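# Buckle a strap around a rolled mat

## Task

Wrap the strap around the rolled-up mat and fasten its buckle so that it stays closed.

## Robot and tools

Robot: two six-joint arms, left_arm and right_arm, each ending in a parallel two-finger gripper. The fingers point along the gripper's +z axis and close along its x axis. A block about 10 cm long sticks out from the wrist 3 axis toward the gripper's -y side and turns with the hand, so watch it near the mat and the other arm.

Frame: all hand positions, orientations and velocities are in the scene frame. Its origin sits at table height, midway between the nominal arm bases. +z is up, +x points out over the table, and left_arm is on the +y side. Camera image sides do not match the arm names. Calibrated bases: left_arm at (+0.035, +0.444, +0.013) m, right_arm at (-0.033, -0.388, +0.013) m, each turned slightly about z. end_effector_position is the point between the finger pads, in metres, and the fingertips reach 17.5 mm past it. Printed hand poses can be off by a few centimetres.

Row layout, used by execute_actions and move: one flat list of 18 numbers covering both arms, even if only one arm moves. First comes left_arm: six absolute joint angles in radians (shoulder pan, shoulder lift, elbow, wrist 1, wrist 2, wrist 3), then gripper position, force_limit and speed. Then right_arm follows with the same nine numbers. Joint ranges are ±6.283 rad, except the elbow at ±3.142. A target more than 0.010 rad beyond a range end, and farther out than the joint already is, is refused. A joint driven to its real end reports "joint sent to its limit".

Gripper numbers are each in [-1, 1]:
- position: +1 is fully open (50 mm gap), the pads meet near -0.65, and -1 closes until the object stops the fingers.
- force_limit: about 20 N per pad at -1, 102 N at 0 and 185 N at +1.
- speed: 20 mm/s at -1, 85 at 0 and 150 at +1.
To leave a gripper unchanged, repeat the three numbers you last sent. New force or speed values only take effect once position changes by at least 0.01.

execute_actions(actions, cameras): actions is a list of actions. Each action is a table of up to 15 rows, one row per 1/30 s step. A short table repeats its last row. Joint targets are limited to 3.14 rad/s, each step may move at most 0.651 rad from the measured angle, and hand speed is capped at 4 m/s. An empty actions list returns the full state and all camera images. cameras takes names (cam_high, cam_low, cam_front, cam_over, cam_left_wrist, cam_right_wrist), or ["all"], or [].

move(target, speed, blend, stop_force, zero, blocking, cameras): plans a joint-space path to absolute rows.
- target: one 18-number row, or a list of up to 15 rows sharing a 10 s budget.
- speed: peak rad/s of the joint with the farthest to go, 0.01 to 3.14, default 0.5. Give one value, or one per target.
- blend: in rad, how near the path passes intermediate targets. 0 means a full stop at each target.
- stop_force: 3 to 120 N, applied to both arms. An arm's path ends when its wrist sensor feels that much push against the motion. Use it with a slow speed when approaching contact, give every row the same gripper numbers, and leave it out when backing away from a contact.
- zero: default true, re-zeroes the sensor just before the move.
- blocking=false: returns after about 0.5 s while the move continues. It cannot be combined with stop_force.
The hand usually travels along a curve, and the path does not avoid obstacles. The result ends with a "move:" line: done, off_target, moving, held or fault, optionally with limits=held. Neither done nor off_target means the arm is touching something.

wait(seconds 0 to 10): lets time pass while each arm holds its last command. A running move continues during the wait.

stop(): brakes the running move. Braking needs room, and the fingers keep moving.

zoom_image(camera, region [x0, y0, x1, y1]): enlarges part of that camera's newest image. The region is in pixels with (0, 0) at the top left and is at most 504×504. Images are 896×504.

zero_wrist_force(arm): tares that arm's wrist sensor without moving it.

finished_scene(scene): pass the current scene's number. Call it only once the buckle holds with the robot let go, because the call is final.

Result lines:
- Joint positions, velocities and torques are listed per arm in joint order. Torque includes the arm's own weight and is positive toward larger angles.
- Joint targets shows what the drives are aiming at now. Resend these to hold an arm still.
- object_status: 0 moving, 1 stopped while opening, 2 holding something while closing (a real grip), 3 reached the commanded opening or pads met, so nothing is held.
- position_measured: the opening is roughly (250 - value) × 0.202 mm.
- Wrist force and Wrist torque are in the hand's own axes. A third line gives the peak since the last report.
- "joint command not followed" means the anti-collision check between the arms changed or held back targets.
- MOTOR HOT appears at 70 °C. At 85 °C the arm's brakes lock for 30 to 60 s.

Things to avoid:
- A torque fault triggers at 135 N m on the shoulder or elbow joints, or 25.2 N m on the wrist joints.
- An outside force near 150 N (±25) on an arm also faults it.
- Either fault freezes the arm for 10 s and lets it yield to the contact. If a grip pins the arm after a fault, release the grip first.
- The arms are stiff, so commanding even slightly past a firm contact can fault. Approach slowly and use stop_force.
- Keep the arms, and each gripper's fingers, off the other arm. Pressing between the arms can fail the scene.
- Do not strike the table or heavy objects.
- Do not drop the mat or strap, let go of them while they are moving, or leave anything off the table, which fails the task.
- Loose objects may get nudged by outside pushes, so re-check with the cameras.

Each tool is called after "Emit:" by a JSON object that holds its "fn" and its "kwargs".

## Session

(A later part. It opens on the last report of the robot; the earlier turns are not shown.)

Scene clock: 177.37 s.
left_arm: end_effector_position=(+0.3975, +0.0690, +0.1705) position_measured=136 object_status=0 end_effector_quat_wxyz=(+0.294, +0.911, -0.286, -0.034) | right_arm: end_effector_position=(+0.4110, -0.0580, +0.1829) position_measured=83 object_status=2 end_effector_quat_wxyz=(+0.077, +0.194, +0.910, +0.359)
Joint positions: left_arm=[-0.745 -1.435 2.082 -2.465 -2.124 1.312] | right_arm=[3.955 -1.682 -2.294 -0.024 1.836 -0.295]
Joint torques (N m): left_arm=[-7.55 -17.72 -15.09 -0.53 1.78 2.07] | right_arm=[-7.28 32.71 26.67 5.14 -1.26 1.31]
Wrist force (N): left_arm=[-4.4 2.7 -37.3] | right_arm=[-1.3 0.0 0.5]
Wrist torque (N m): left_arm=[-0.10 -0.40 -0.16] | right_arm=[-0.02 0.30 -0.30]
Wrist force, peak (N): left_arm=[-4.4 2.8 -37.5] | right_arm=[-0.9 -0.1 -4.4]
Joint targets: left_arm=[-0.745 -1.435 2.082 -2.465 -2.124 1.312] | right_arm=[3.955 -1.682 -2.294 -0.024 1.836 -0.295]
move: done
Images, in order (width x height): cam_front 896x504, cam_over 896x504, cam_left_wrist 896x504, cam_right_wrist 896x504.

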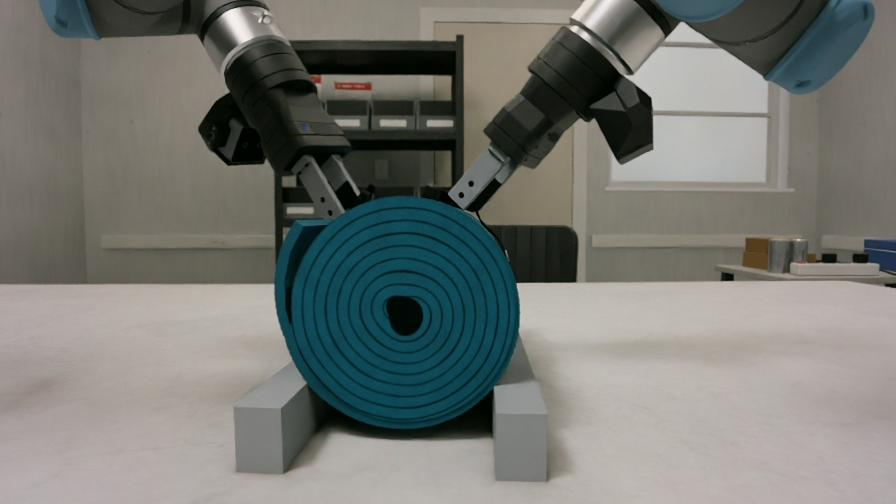

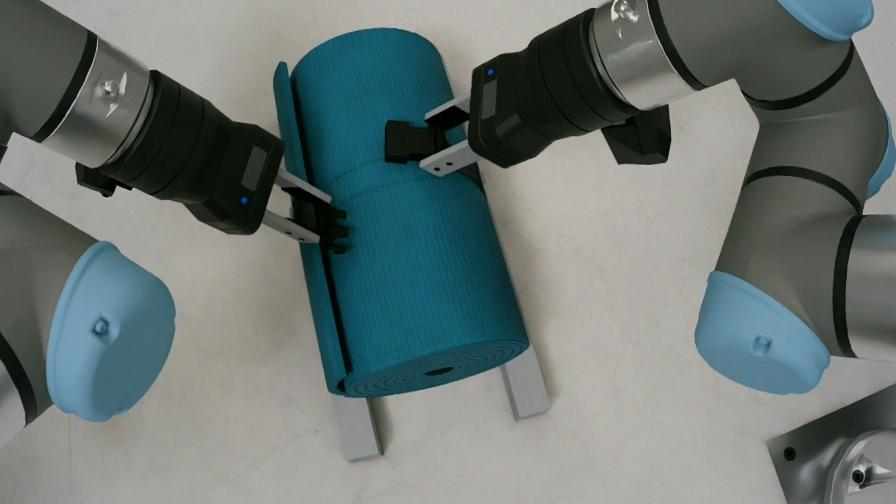

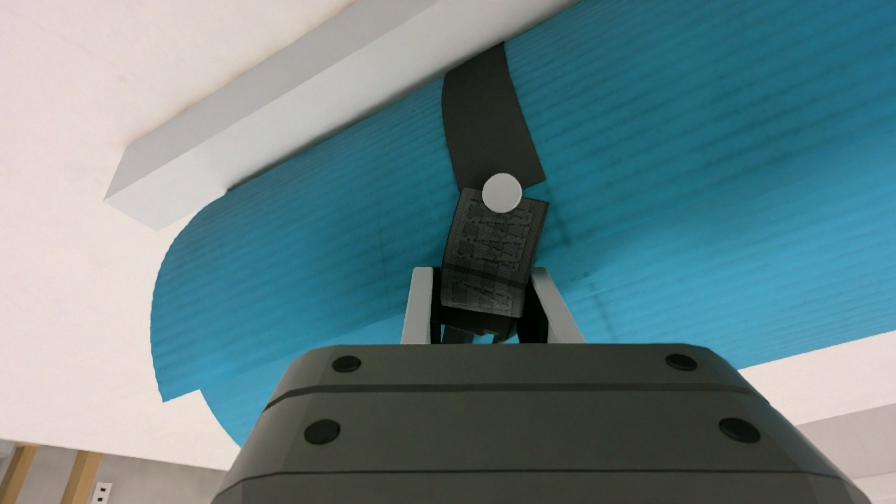

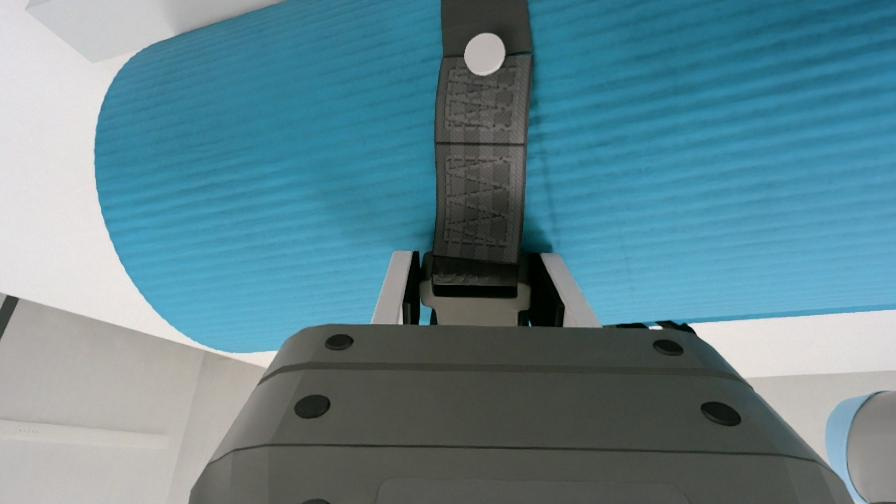

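Emit:
{"fn": "zoom_image", "kwargs": {"camera": "cam_left_wrist", "region": [390, 240, 590, 350]}}

Emit:
{"fn": "wait", "kwargs": {"seconds": 0.2, "cameras": ["cam_left_wrist","cam_over"]}}

Emit:
{"fn": "zoom_image", "kwargs": {"camera": "cam_over", "region": [250, 90, 530, 280]}}

Scaled by 2.520.

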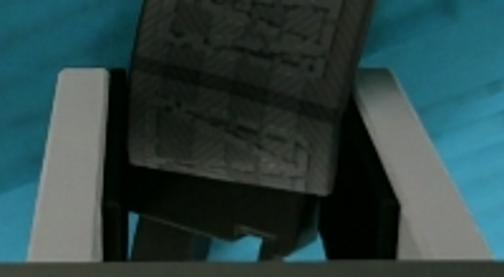

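Scene clock: 183.67 s.
left_arm: end_effector_position=(+0.3974, +0.0690, +0.1705) position_measured=136 object_status=2 end_effector_quat_wxyz=(+0.294, +0.911, -0.286, -0.034) | right_arm: end_effector_position=(+0.4110, -0.0580, +0.1829) position_measured=83 object_status=2 end_effector_quat_wxyz=(+0.077, +0.194, +0.910, +0.359)
Joint positions: left_arm=[-0.745 -1.435 2.082 -2.465 -2.124 1.312] | right_arm=[3.955 -1.682 -2.294 -0.024 1.836 -0.295]
Joint torques (N m): left_arm=[-14.78 -12.66 -7.22 1.06 1.57 2] | right_arm=[-6.68 33.16 25.11 5.07 -2.02 1.4]
Wrist force (N): left_arm=[-4.4 2.7 -37.6] | right_arm=[-1.1 0.1 0.4]
Wrist torque (N m): left_arm=[-0.11 -0.37 -0.15] | right_arm=[0.00 0.28 -0.30]
Wrist force, peak (N): left_arm=[-4.5 2.7 -37.7] | right_arm=[-1.2 0.3 0.5]
Joint targets: left_arm=[-0.745 -1.435 2.082 -2.465 -2.124 1.312] | right_arm=[3.955 -1.682 -2.294 -0.024 1.836 -0.295]
Tool commands: left_gripper/position=-1.0 left_gripper/force_limit=-0.9 left_gripper/speed=-1.0 right_gripper/position=-1.0 right_gripper/force_limit=-0.9 right_gripper/speed=-1.0
wait: 0.20 s; at rest from the start
Images, in order (width x height): cam_over 896x504, cam_left_wrist 896x504.

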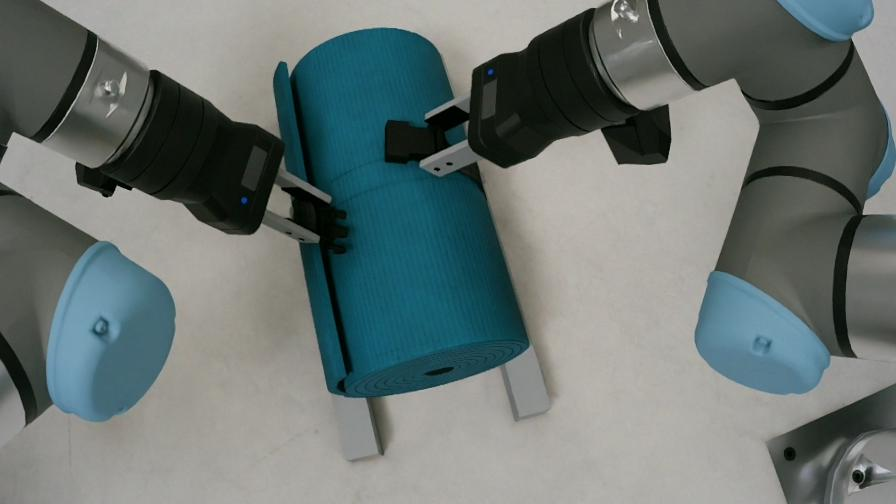

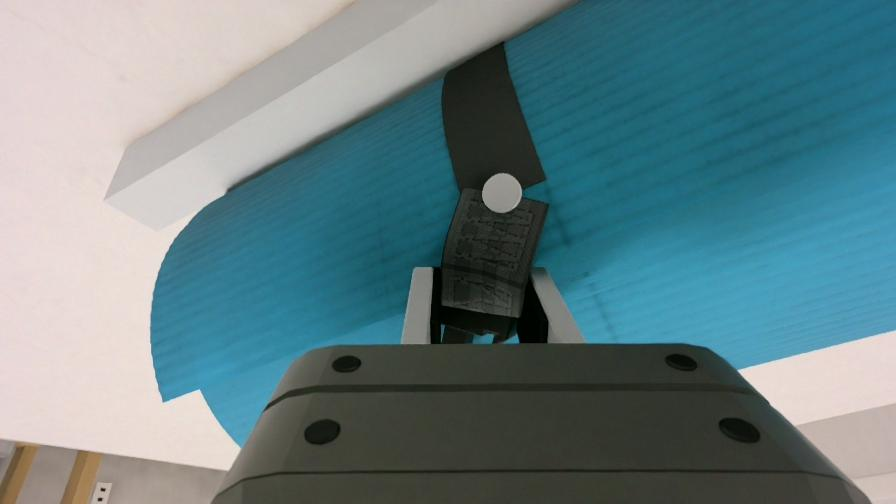

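Scaled by 1.800.

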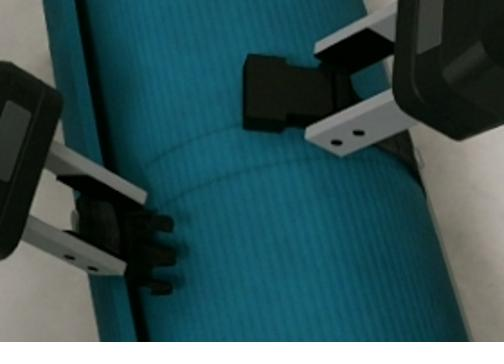

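Emit:
{"fn": "move", "kwargs": {"target": [[-0.745,-1.435,2.082,-2.465,-2.124,1.312,1,-0.9,-0.5,3.955,-1.682,-2.294,-0.024,1.836,-0.295,-1,-0.9,-1],[-0.7445,-1.4504,2.0608,-2.4283,-2.1237,1.443,1,-0.9,-0.5,3.955,-1.682,-2.294,-0.024,1.836,-0.295,-1,-0.9,-1]], "speed": 0.2, "cameras": ["cam_over","cam_left_wrist","cam_front"]}}

Emit:
{"fn": "zoom_image", "kwargs": {"camera": "cam_left_wrist", "region": [340, 170, 640, 350]}}

Emit:
{"fn": "zoom_image", "kwargs": {"camera": "cam_front", "region": [250, 140, 530, 260]}}

Scene clock: 200.90 s.
left_arm: end_effector_position=(+0.3990, +0.0678, +0.1830) position_measured=3 object_status=3 end_effector_quat_wxyz=(+0.295, +0.891, -0.345, -0.015) | right_arm: end_effector_position=(+0.4110, -0.0580, +0.1829) position_measured=83 object_status=2 end_effector_quat_wxyz=(+0.077, +0.194, +0.910, +0.359)
Joint positions: left_arm=[-0.744 -1.451 2.061 -2.428 -2.124 1.443] | right_arm=[3.955 -1.682 -2.294 -0.024 1.836 -0.295]
Joint torques (N m): left_arm=[9.43 -23.66 -14.32 -5.73 0.58 -1.92] | right_arm=[-5.23 32.15 23.96 5.08 -2.06 1.37]
Wrist force (N): left_arm=[-0.2 -1.0 0.8] | right_arm=[-0.9 0.2 0.4]
Wrist torque (N m): left_arm=[-0.16 0.10 -0.06] | right_arm=[0.01 0.24 -0.30]
Wrist force, peak (N): left_arm=[-4.3 2.7 -37.8] | right_arm=[-1.3 0.3 0.5]
Joint targets: left_arm=[-0.745 -1.450 2.061 -2.428 -2.124 1.443] | right_arm=[3.955 -1.682 -2.294 -0.024 1.836 -0.295]
move: done
Images, in order (width x height): cam_front 896x504, cam_over 896x504, cam_left_wrist 896x504.

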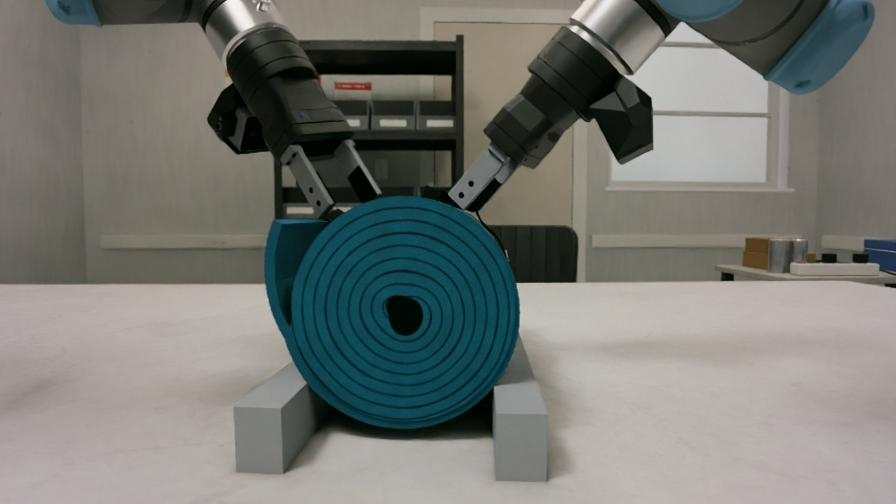

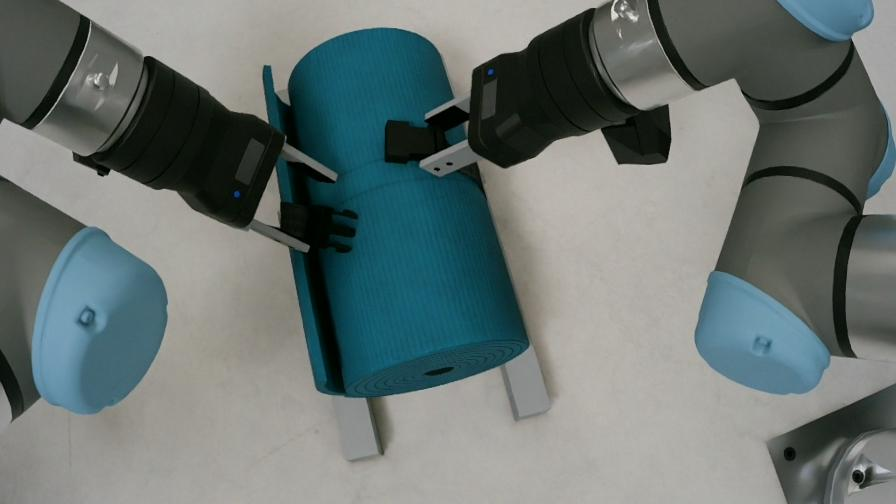

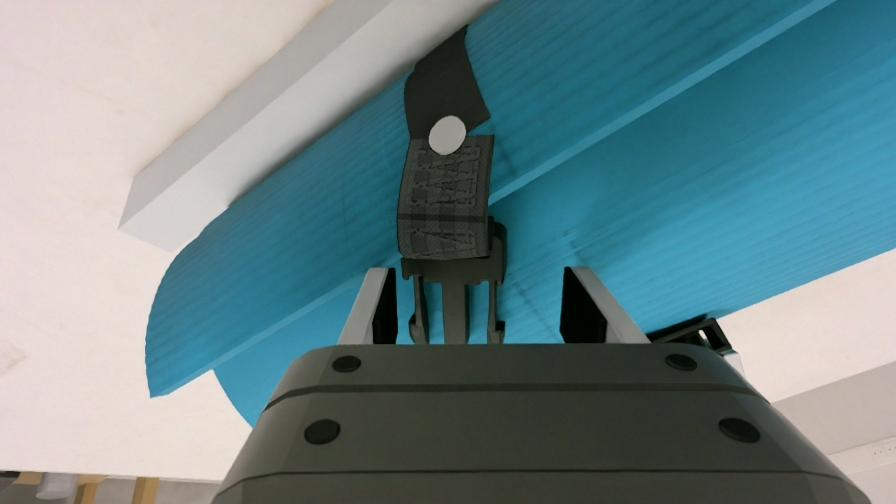

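Scaled by 1.680.

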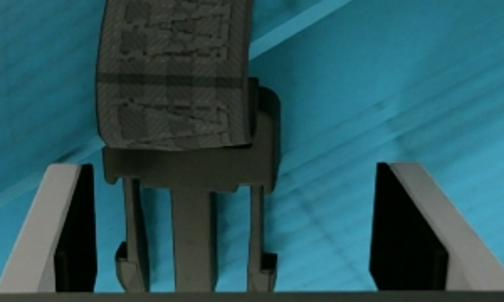

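Scaled by 1.800.

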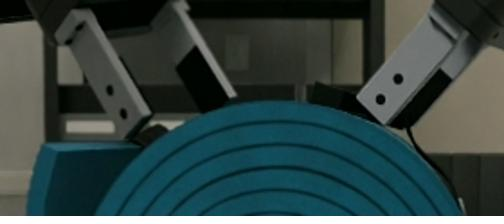

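Emit:
{"fn": "move", "kwargs": {"target": [-0.7631,-1.4342,2.1010,-2.4957,-2.1192,1.423,1,-0.9,-0.5,3.955,-1.682,-2.294,-0.024,1.836,-0.295,-1,-0.9,-1], "speed": 0.06, "stop_force": 6, "cameras": ["cam_over","cam_left_wrist"]}}

Emit:
{"fn": "zoom_image", "kwargs": {"camera": "cam_left_wrist", "region": [340, 170, 640, 350]}}

Scene clock: 209.90 s.
left_arm: end_effector_position=(+0.3979, +0.0674, +0.1806) position_measured=3 object_status=3 end_effector_quat_wxyz=(+0.295, +0.891, -0.345, -0.015) | right_arm: end_effector_position=(+0.4110, -0.0580, +0.1829) position_measured=83 object_status=2 end_effector_quat_wxyz=(+0.077, +0.194, +0.910, +0.359)
Joint positions: left_arm=[-0.747 -1.448 2.066 -2.437 -2.123 1.441] | right_arm=[3.955 -1.682 -2.294 -0.024 1.836 -0.295]
Joint torques (N m): left_arm=[7.42 -35.27 -19.17 -4.55 -2.78 2.52] | right_arm=[-4.49 32.3 21.75 4.97 -2.03 1.29]
Wrist force (N): left_arm=[2.7 -0.4 -4.0] | right_arm=[-1.0 0.2 0.5]
Wrist torque (N m): left_arm=[-0.11 -0.04 -0.09] | right_arm=[0.02 0.26 -0.30]
Wrist force, peak (N): left_arm=[4.8 0.4 -7.9] | right_arm=[-1.3 0.1 0.5]
Joint targets: left_arm=[-0.747 -1.448 2.066 -2.437 -2.123 1.441] | right_arm=[3.955 -1.682 -2.294 -0.024 1.836 -0.295]
move: contact (left_arm); left_arm: the wrist 1 is farthest, 0.059 rad from its target
Images, in order (width x height): cam_over 896x504, cam_left_wrist 896x504.

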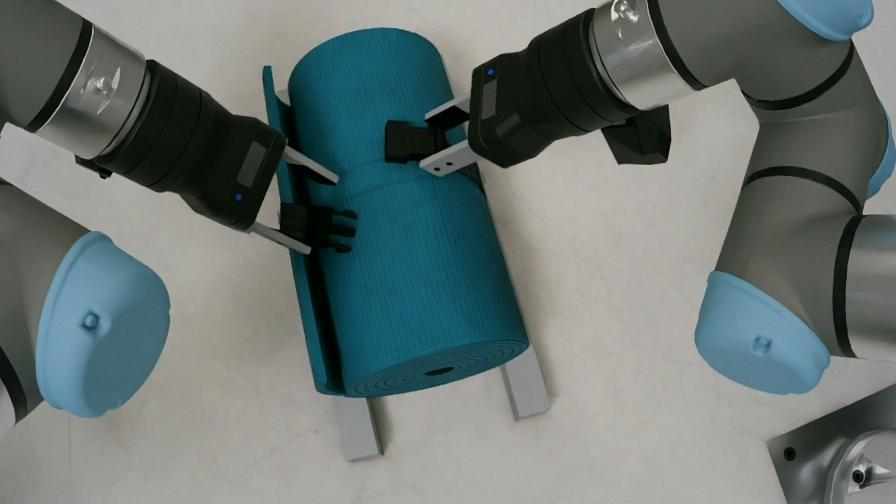

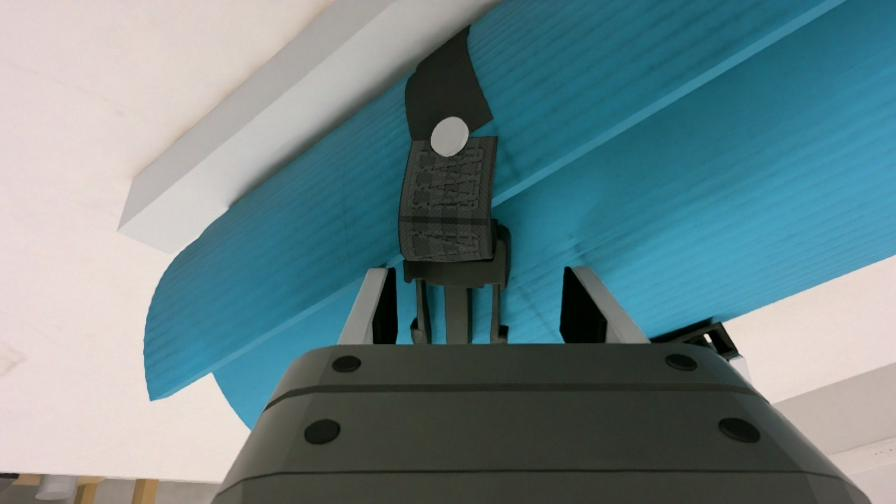

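Scaled by 1.680.

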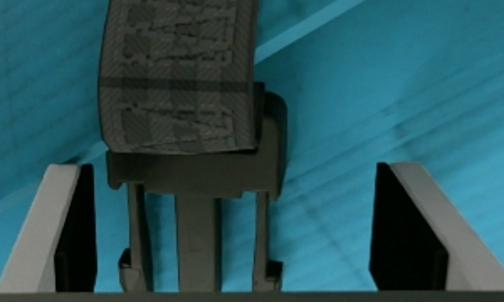

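Emit:
{"fn": "move", "kwargs": {"target": [-0.7418,-1.462,2.0799,-2.434,-2.1244,1.046,1,-0.9,-0.5,3.955,-1.682,-2.294,-0.024,1.836,-0.295,-1,-0.9,-1], "speed": 0.3}}

Emit:
{"fn": "move", "kwargs": {"target": [-0.7621,-1.4329,2.0971,-2.4926,-2.1193,1.023,1,-0.9,-0.5,3.955,-1.682,-2.294,-0.024,1.836,-0.295,-1,-0.9,-1], "speed": 0.06, "stop_force": 10, "cameras": ["cam_over","cam_left_wrist"]}}

Emit:
{"fn": "zoom_image", "kwargs": {"camera": "cam_left_wrist", "region": [340, 170, 640, 350]}}

Scene clock: 228.13 s.
left_arm: end_effector_position=(+0.3950, +0.0737, +0.1809) position_measured=3 object_status=3 end_effector_quat_wxyz=(+0.286, +0.942, -0.161, -0.073) | right_arm: end_effector_position=(+0.4110, -0.0580, +0.1829) position_measured=83 object_status=2 end_effector_quat_wxyz=(+0.077, +0.194, +0.910, +0.359)
Joint positions: left_arm=[-0.742 -1.462 2.08 -2.434 -2.124 1.046] | right_arm=[3.955 -1.682 -2.294 -0.024 1.836 -0.295]
Joint torques (N m): left_arm=[6.46 -27.82 -23.56 -1.5 -2.58 0.9] | right_arm=[-4.35 33.17 20.37 5.07 -2.04 1.32]
Wrist force (N): left_arm=[-0.2 -1.1 1.0] | right_arm=[-1.1 0.2 0.6]
Wrist torque (N m): left_arm=[-0.13 0.09 -0.21] | right_arm=[0.01 0.29 -0.30]
Wrist force, peak (N): left_arm=[2.8 -0.4 -4.3] | right_arm=[-1.3 0.1 0.5]
Joint targets: left_arm=[-0.742 -1.462 2.080 -2.434 -2.124 1.046] | right_arm=[3.955 -1.682 -2.294 -0.024 1.836 -0.295]
move: done

Scene clock: 230.17 s.
left_arm: end_effector_position=(+0.3912, +0.0648, +0.1668) position_measured=3 object_status=3 end_effector_quat_wxyz=(+0.287, +0.942, -0.161, -0.073) | right_arm: end_effector_position=(+0.4110, -0.0580, +0.1829) position_measured=83 object_status=2 end_effector_quat_wxyz=(+0.077, +0.194, +0.910, +0.359)
Joint positions: left_arm=[-0.761 -1.434 2.096 -2.49 -2.12 1.024] | right_arm=[3.955 -1.682 -2.294 -0.024 1.836 -0.295]
Joint torques (N m): left_arm=[5.06 -32.55 -24.15 -3.8 -2.73 2.64] | right_arm=[-4.16 32.73 19.31 5.17 -2.08 1.44]
Wrist force (N): left_arm=[-0.8 -1.5 -12.2] | right_arm=[-0.9 0.0 0.4]
Wrist torque (N m): left_arm=[-0.20 0.52 -0.14] | right_arm=[-0.02 0.25 -0.30]
Wrist force, peak (N): left_arm=[-4.9 -4.6 -25.8] | right_arm=[-1.3 0.2 0.4]
Joint targets: left_arm=[-0.761 -1.434 2.096 -2.490 -2.120 1.024] | right_arm=[3.955 -1.682 -2.294 -0.024 1.836 -0.295]
move: contact (left_arm)
Images, in order (width x height): cam_over 896x504, cam_left_wrist 896x504.

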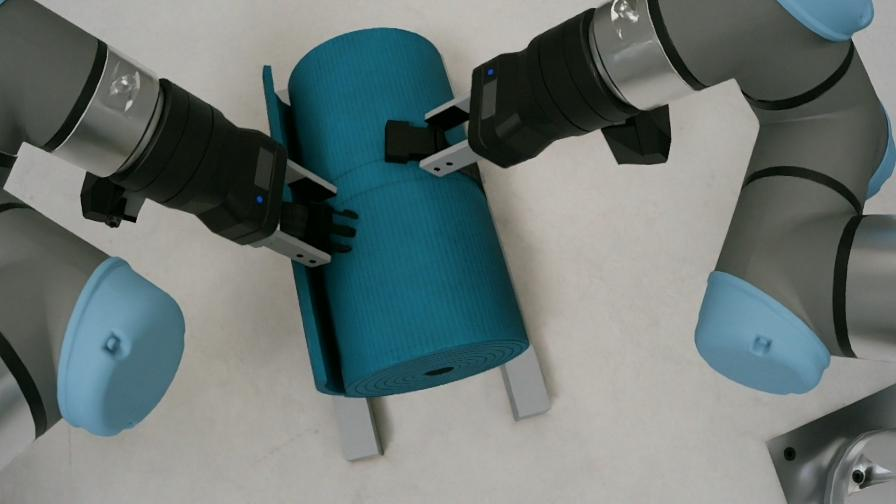

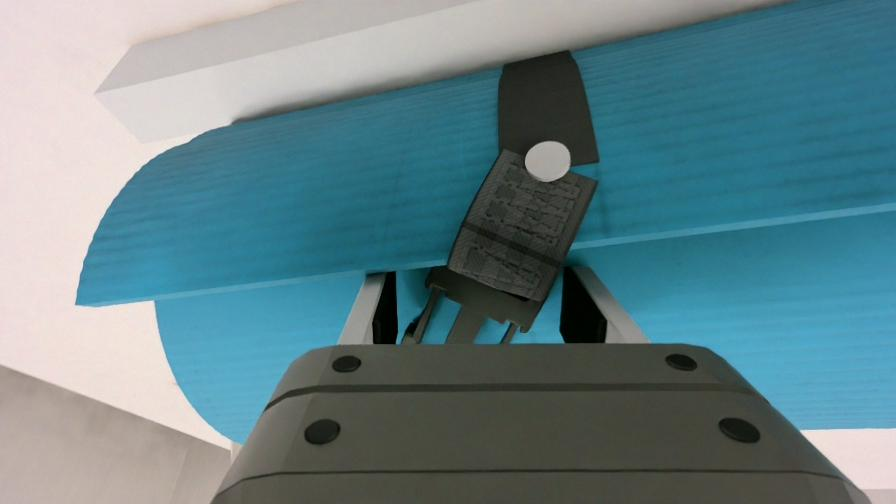

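Scaled by 1.680.

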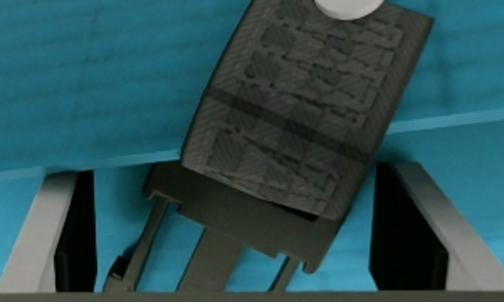

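Emit:
{"fn": "move", "kwargs": {"target": [-0.761,-1.434,2.096,-2.49,-2.12,1.024,-1,-0.9,-1,3.955,-1.682,-2.294,-0.024,1.836,-0.295,-1,-0.9,-1], "cameras": ["cam_over","cam_left_wrist"]}}

Emit:
{"fn": "zoom_image", "kwargs": {"camera": "cam_left_wrist", "region": [340, 170, 640, 350]}}

Emit:
{"fn": "zoom_image", "kwargs": {"camera": "cam_over", "region": [250, 90, 530, 280]}}

Scene clock: 236.33 s.
left_arm: end_effector_position=(+0.3912, +0.0646, +0.1668) position_measured=72 object_status=2 end_effector_quat_wxyz=(+0.287, +0.942, -0.161, -0.073) | right_arm: end_effector_position=(+0.4110, -0.0580, +0.1829) position_measured=83 object_status=2 end_effector_quat_wxyz=(+0.077, +0.194, +0.910, +0.359)
Joint positions: left_arm=[-0.761 -1.434 2.096 -2.49 -2.12 1.024] | right_arm=[3.955 -1.682 -2.294 -0.024 1.836 -0.295]
Joint torques (N m): left_arm=[2.31 -21.12 -25.12 -4.89 -0.48 -2.46] | right_arm=[-3.46 32.85 17.95 5.1 -1.99 1.47]
Wrist force (N): left_arm=[-0.4 -0.8 0.8] | right_arm=[-1.0 0.2 0.4]
Wrist torque (N m): left_arm=[-0.10 0.13 -0.12] | right_arm=[0.01 0.25 -0.30]
Wrist force, peak (N): left_arm=[-1.0 -1.7 -12.5] | right_arm=[-1.2 0.2 0.4]
Joint targets: left_arm=[-0.761 -1.434 2.096 -2.490 -2.120 1.024] | right_arm=[3.955 -1.682 -2.294 -0.024 1.836 -0.295]
move: done
Images, in order (width x height): cam_over 896x504, cam_left_wrist 896x504.

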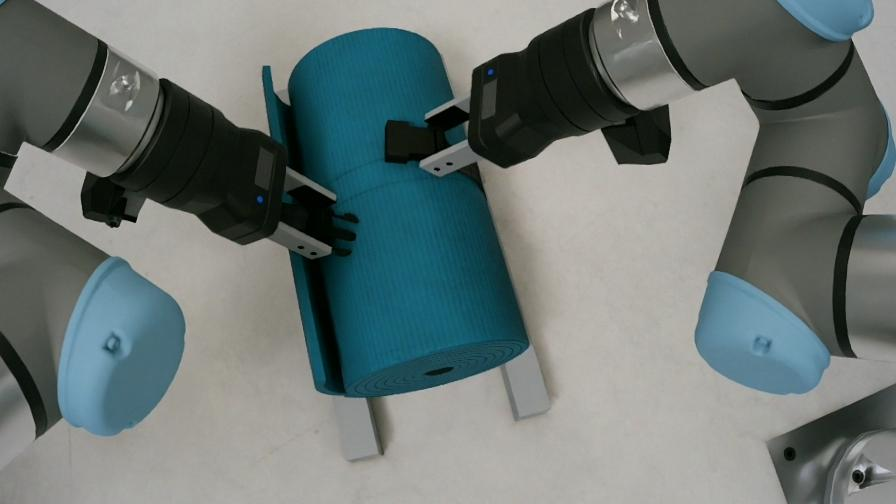

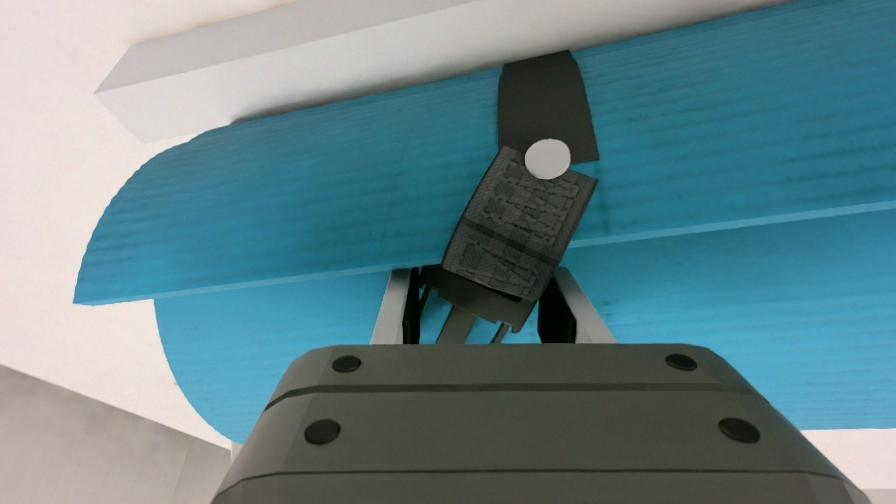

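Scaled by 1.680.

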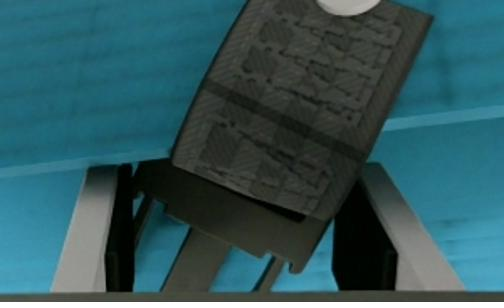

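Scaled by 1.800.

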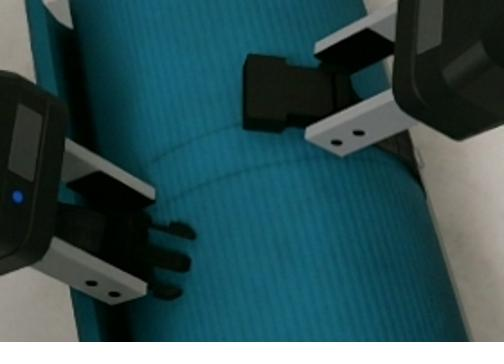

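Emit:
{"fn": "move", "kwargs": {"target": [[-0.761,-1.434,2.096,-2.49,-2.12,1.024,0.74,-0.9,-0.5,3.955,-1.682,-2.294,-0.024,1.836,-0.295,-1,-0.9,-1],[-0.761,-1.434,2.096,-2.49,-2.12,1.324,0.74,-0.9,-0.5,3.955,-1.682,-2.294,-0.024,1.836,-0.295,-1,-0.9,-1],[-0.761,-1.434,2.096,-2.49,-2.12,1.324,-1,-0.9,-1,3.955,-1.682,-2.294,-0.024,1.836,-0.295,-1,-0.9,-1]], "speed": 0.2, "cameras": ["cam_over","cam_left_wrist"]}}

Emit:
{"fn": "zoom_image", "kwargs": {"camera": "cam_left_wrist", "region": [340, 170, 640, 350]}}

Emit:
{"fn": "zoom_image", "kwargs": {"camera": "cam_over", "region": [250, 90, 530, 280]}}

Scene clock: 246.93 s.
left_arm: end_effector_position=(+0.3912, +0.0646, +0.1668) position_measured=82 object_status=2 end_effector_quat_wxyz=(+0.294, +0.907, -0.300, -0.029) | right_arm: end_effector_position=(+0.4110, -0.0580, +0.1829) position_measured=83 object_status=2 end_effector_quat_wxyz=(+0.077, +0.194, +0.910, +0.359)
Joint positions: left_arm=[-0.761 -1.434 2.096 -2.49 -2.12 1.324] | right_arm=[3.955 -1.682 -2.294 -0.024 1.836 -0.295]
Joint torques (N m): left_arm=[-7.42 -30.69 -25.35 -4.99 0.01 1.65] | right_arm=[-2.31 32.53 15.45 5.2 -1.92 1.36]
Wrist force (N): left_arm=[-0.4 -1.0 0.9] | right_arm=[-1.0 0.2 0.3]
Wrist torque (N m): left_arm=[-0.17 0.12 -0.07] | right_arm=[0.02 0.26 -0.30]
Wrist force, peak (N): left_arm=[-0.5 -1.5 0.4] | right_arm=[-1.3 0.1 0.5]
Joint targets: left_arm=[-0.761 -1.434 2.096 -2.490 -2.120 1.324] | right_arm=[3.955 -1.682 -2.294 -0.024 1.836 -0.295]
move: done
Images, in order (width x height): cam_over 896x504, cam_left_wrist 896x504.

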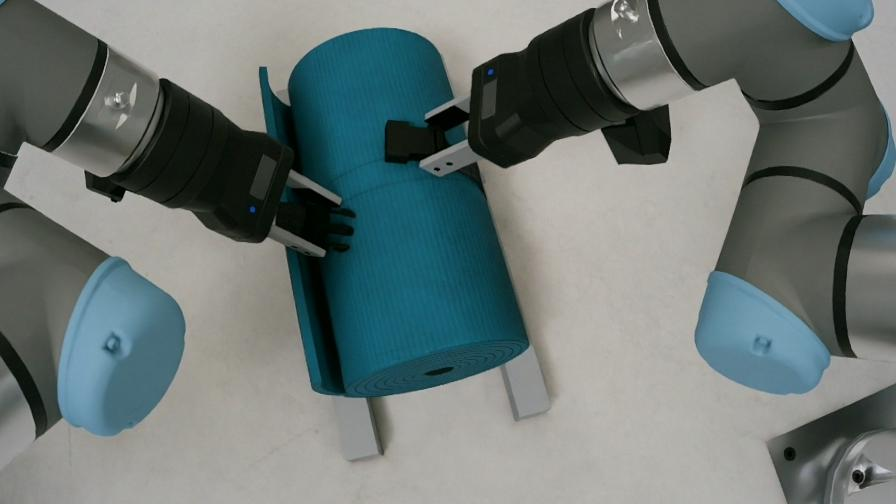

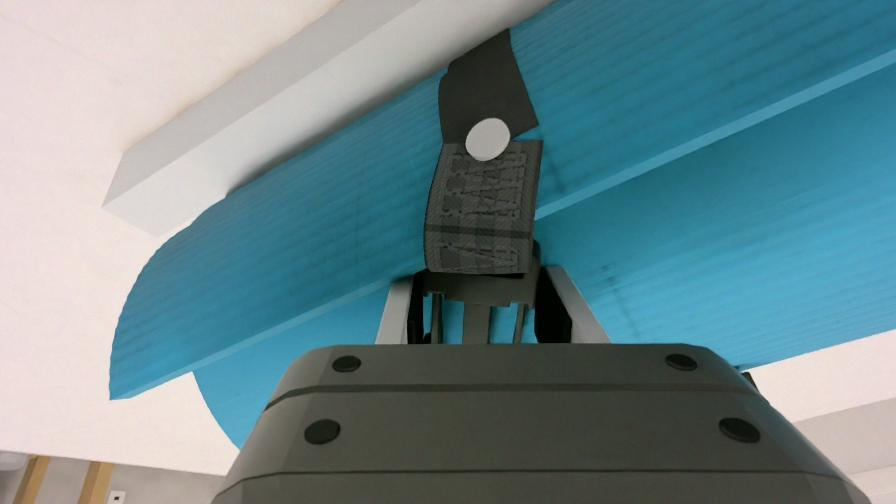

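Scaled by 1.680.

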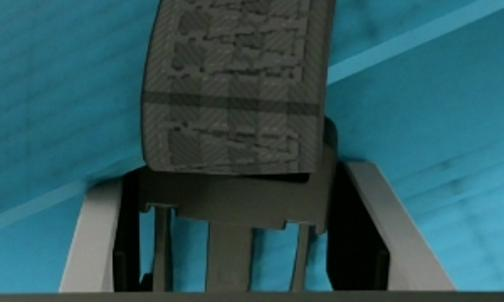

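Scaled by 1.800.

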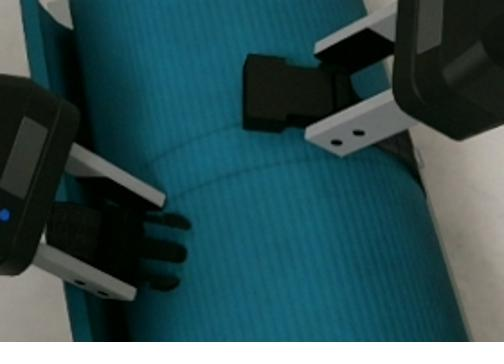

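Emit:
{"fn": "move", "kwargs": {"target": [-0.8108,-1.5033,2.1287,-2.6539,-1.9743,0.673,-1,-0.9,-1,3.9646,-1.6537,-2.0065,-0.7348,1.8505,-0.6988,-1,-0.9,-1], "speed": 0.2, "stop_force": 25, "cameras": ["all"]}}

Emit:
{"fn": "zoom_image", "kwargs": {"camera": "cam_front", "region": [270, 130, 550, 240]}}

Emit:
{"fn": "zoom_image", "kwargs": {"camera": "cam_over", "region": [250, 90, 530, 280]}}

Emit:
{"fn": "zoom_image", "kwargs": {"camera": "cam_low", "region": [470, 150, 630, 240]}}

Scene clock: 271.37 s.
left_arm: end_effector_position=(+0.4113, +0.0529, +0.1999) position_measured=82 object_status=2 end_effector_quat_wxyz=(+0.296, +0.955, -0.029, -0.009) | right_arm: end_effector_position=(+0.4132, -0.0538, +0.1821) position_measured=83 object_status=2 end_effector_quat_wxyz=(+0.069, +0.167, +0.926, +0.331)
Joint positions: left_arm=[-0.811 -1.503 2.129 -2.654 -1.974 0.673] | right_arm=[3.957 -1.677 -2.243 -0.15 1.839 -0.367]
Joint torques (N m): left_arm=[8.3 -18.9 -27.82 -1.17 -2.47 -0.7] | right_arm=[-0.5 0.17 18.97 0.15 -1.43 -0.73]
Wrist force (N): left_arm=[-0.4 -0.9 0.9] | right_arm=[-7.0 6.5 -28.0]
Wrist torque (N m): left_arm=[-0.11 0.11 -0.18] | right_arm=[0.16 0.42 -0.25]
Wrist force, peak (N): left_arm=[-0.5 -1.3 1.0] | right_arm=[-4.8 0.8 -39.5]
Joint targets: left_arm=[-0.811 -1.503 2.129 -2.654 -1.974 0.673] | right_arm=[3.957 -1.677 -2.243 -0.150 1.839 -0.367]
move: contact (right_arm); right_arm: the wrist 1 is farthest, 0.585 rad from its target

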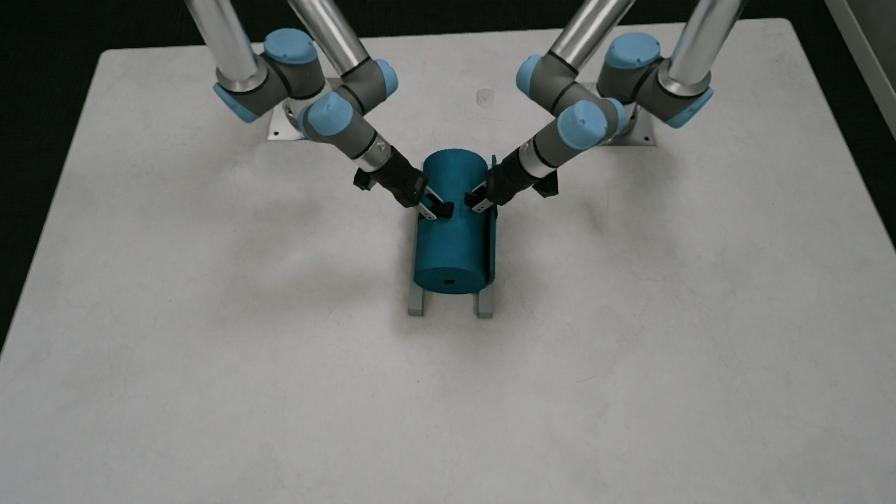

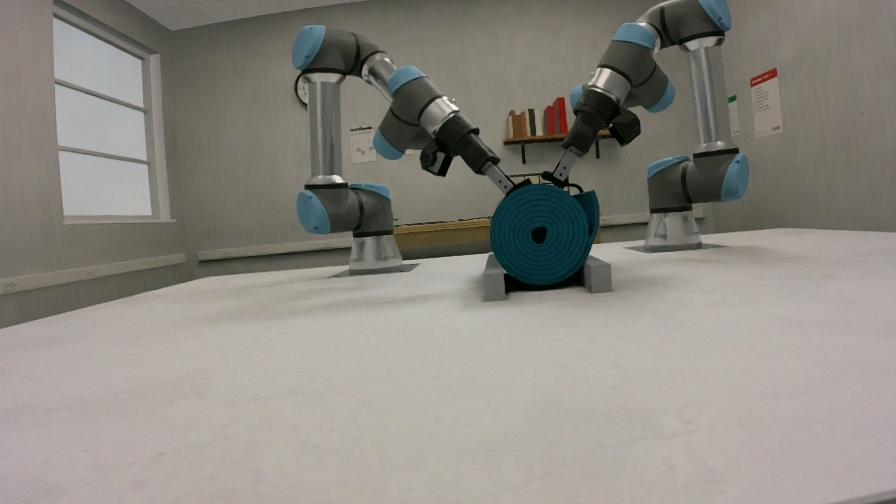

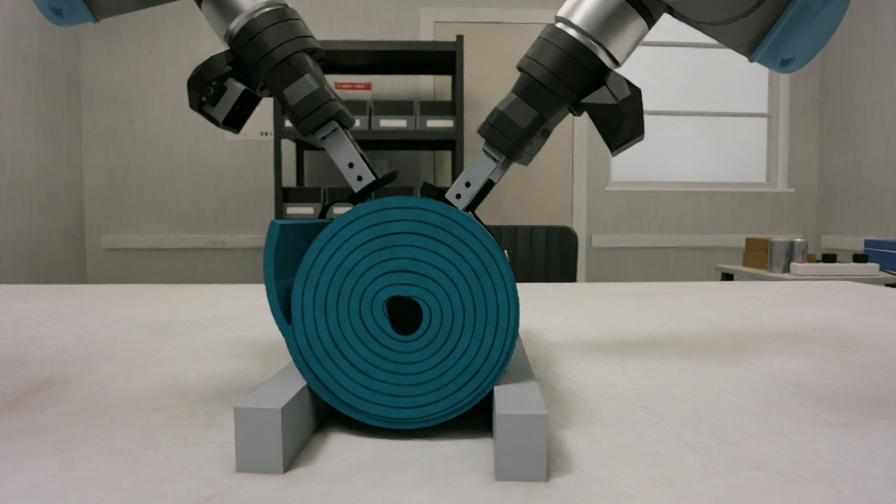

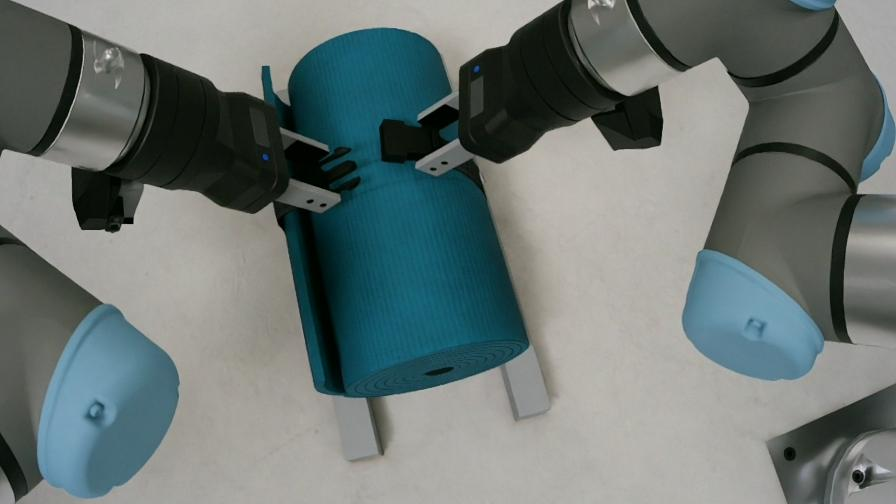

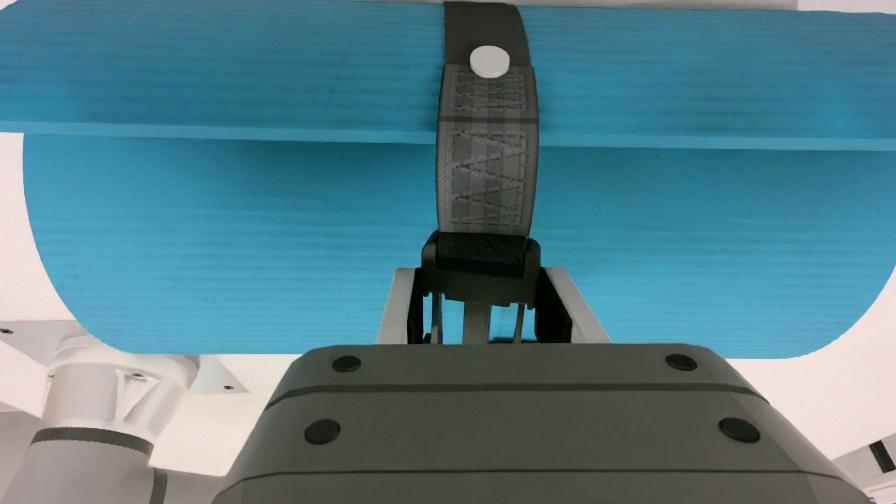

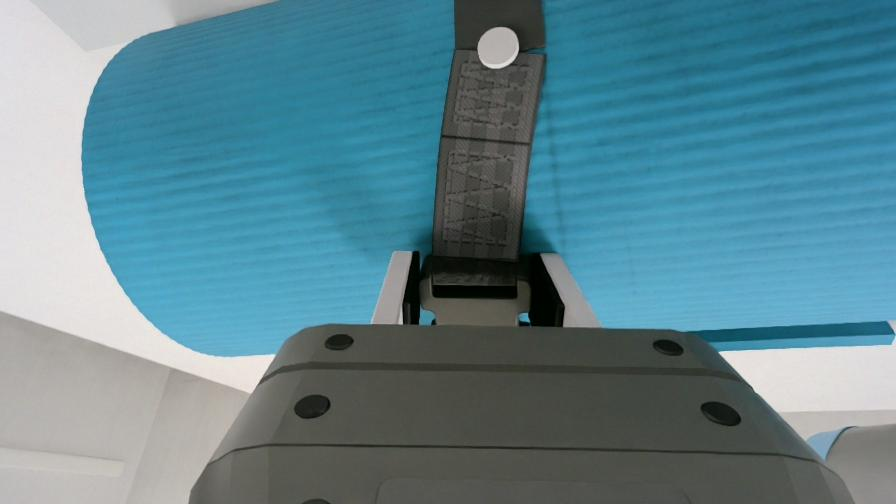

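Scaled by 1.800.

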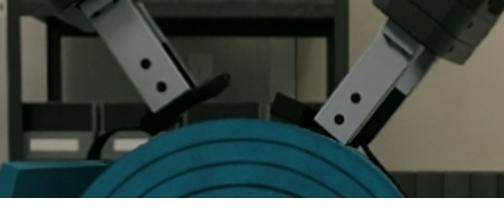

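Scaled by 1.800.

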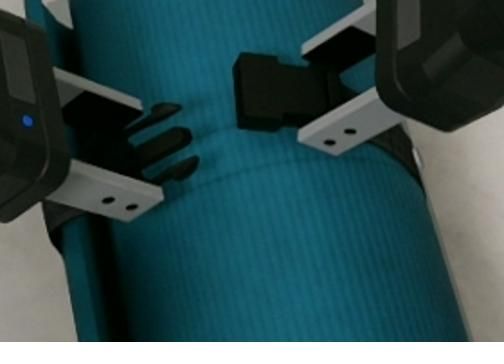

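Scaled by 3.150.

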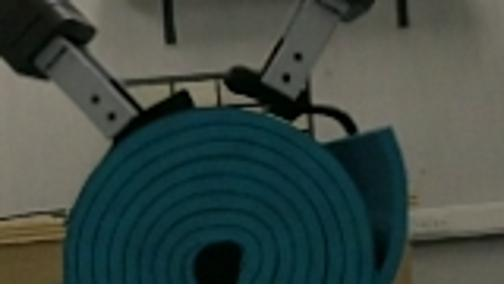

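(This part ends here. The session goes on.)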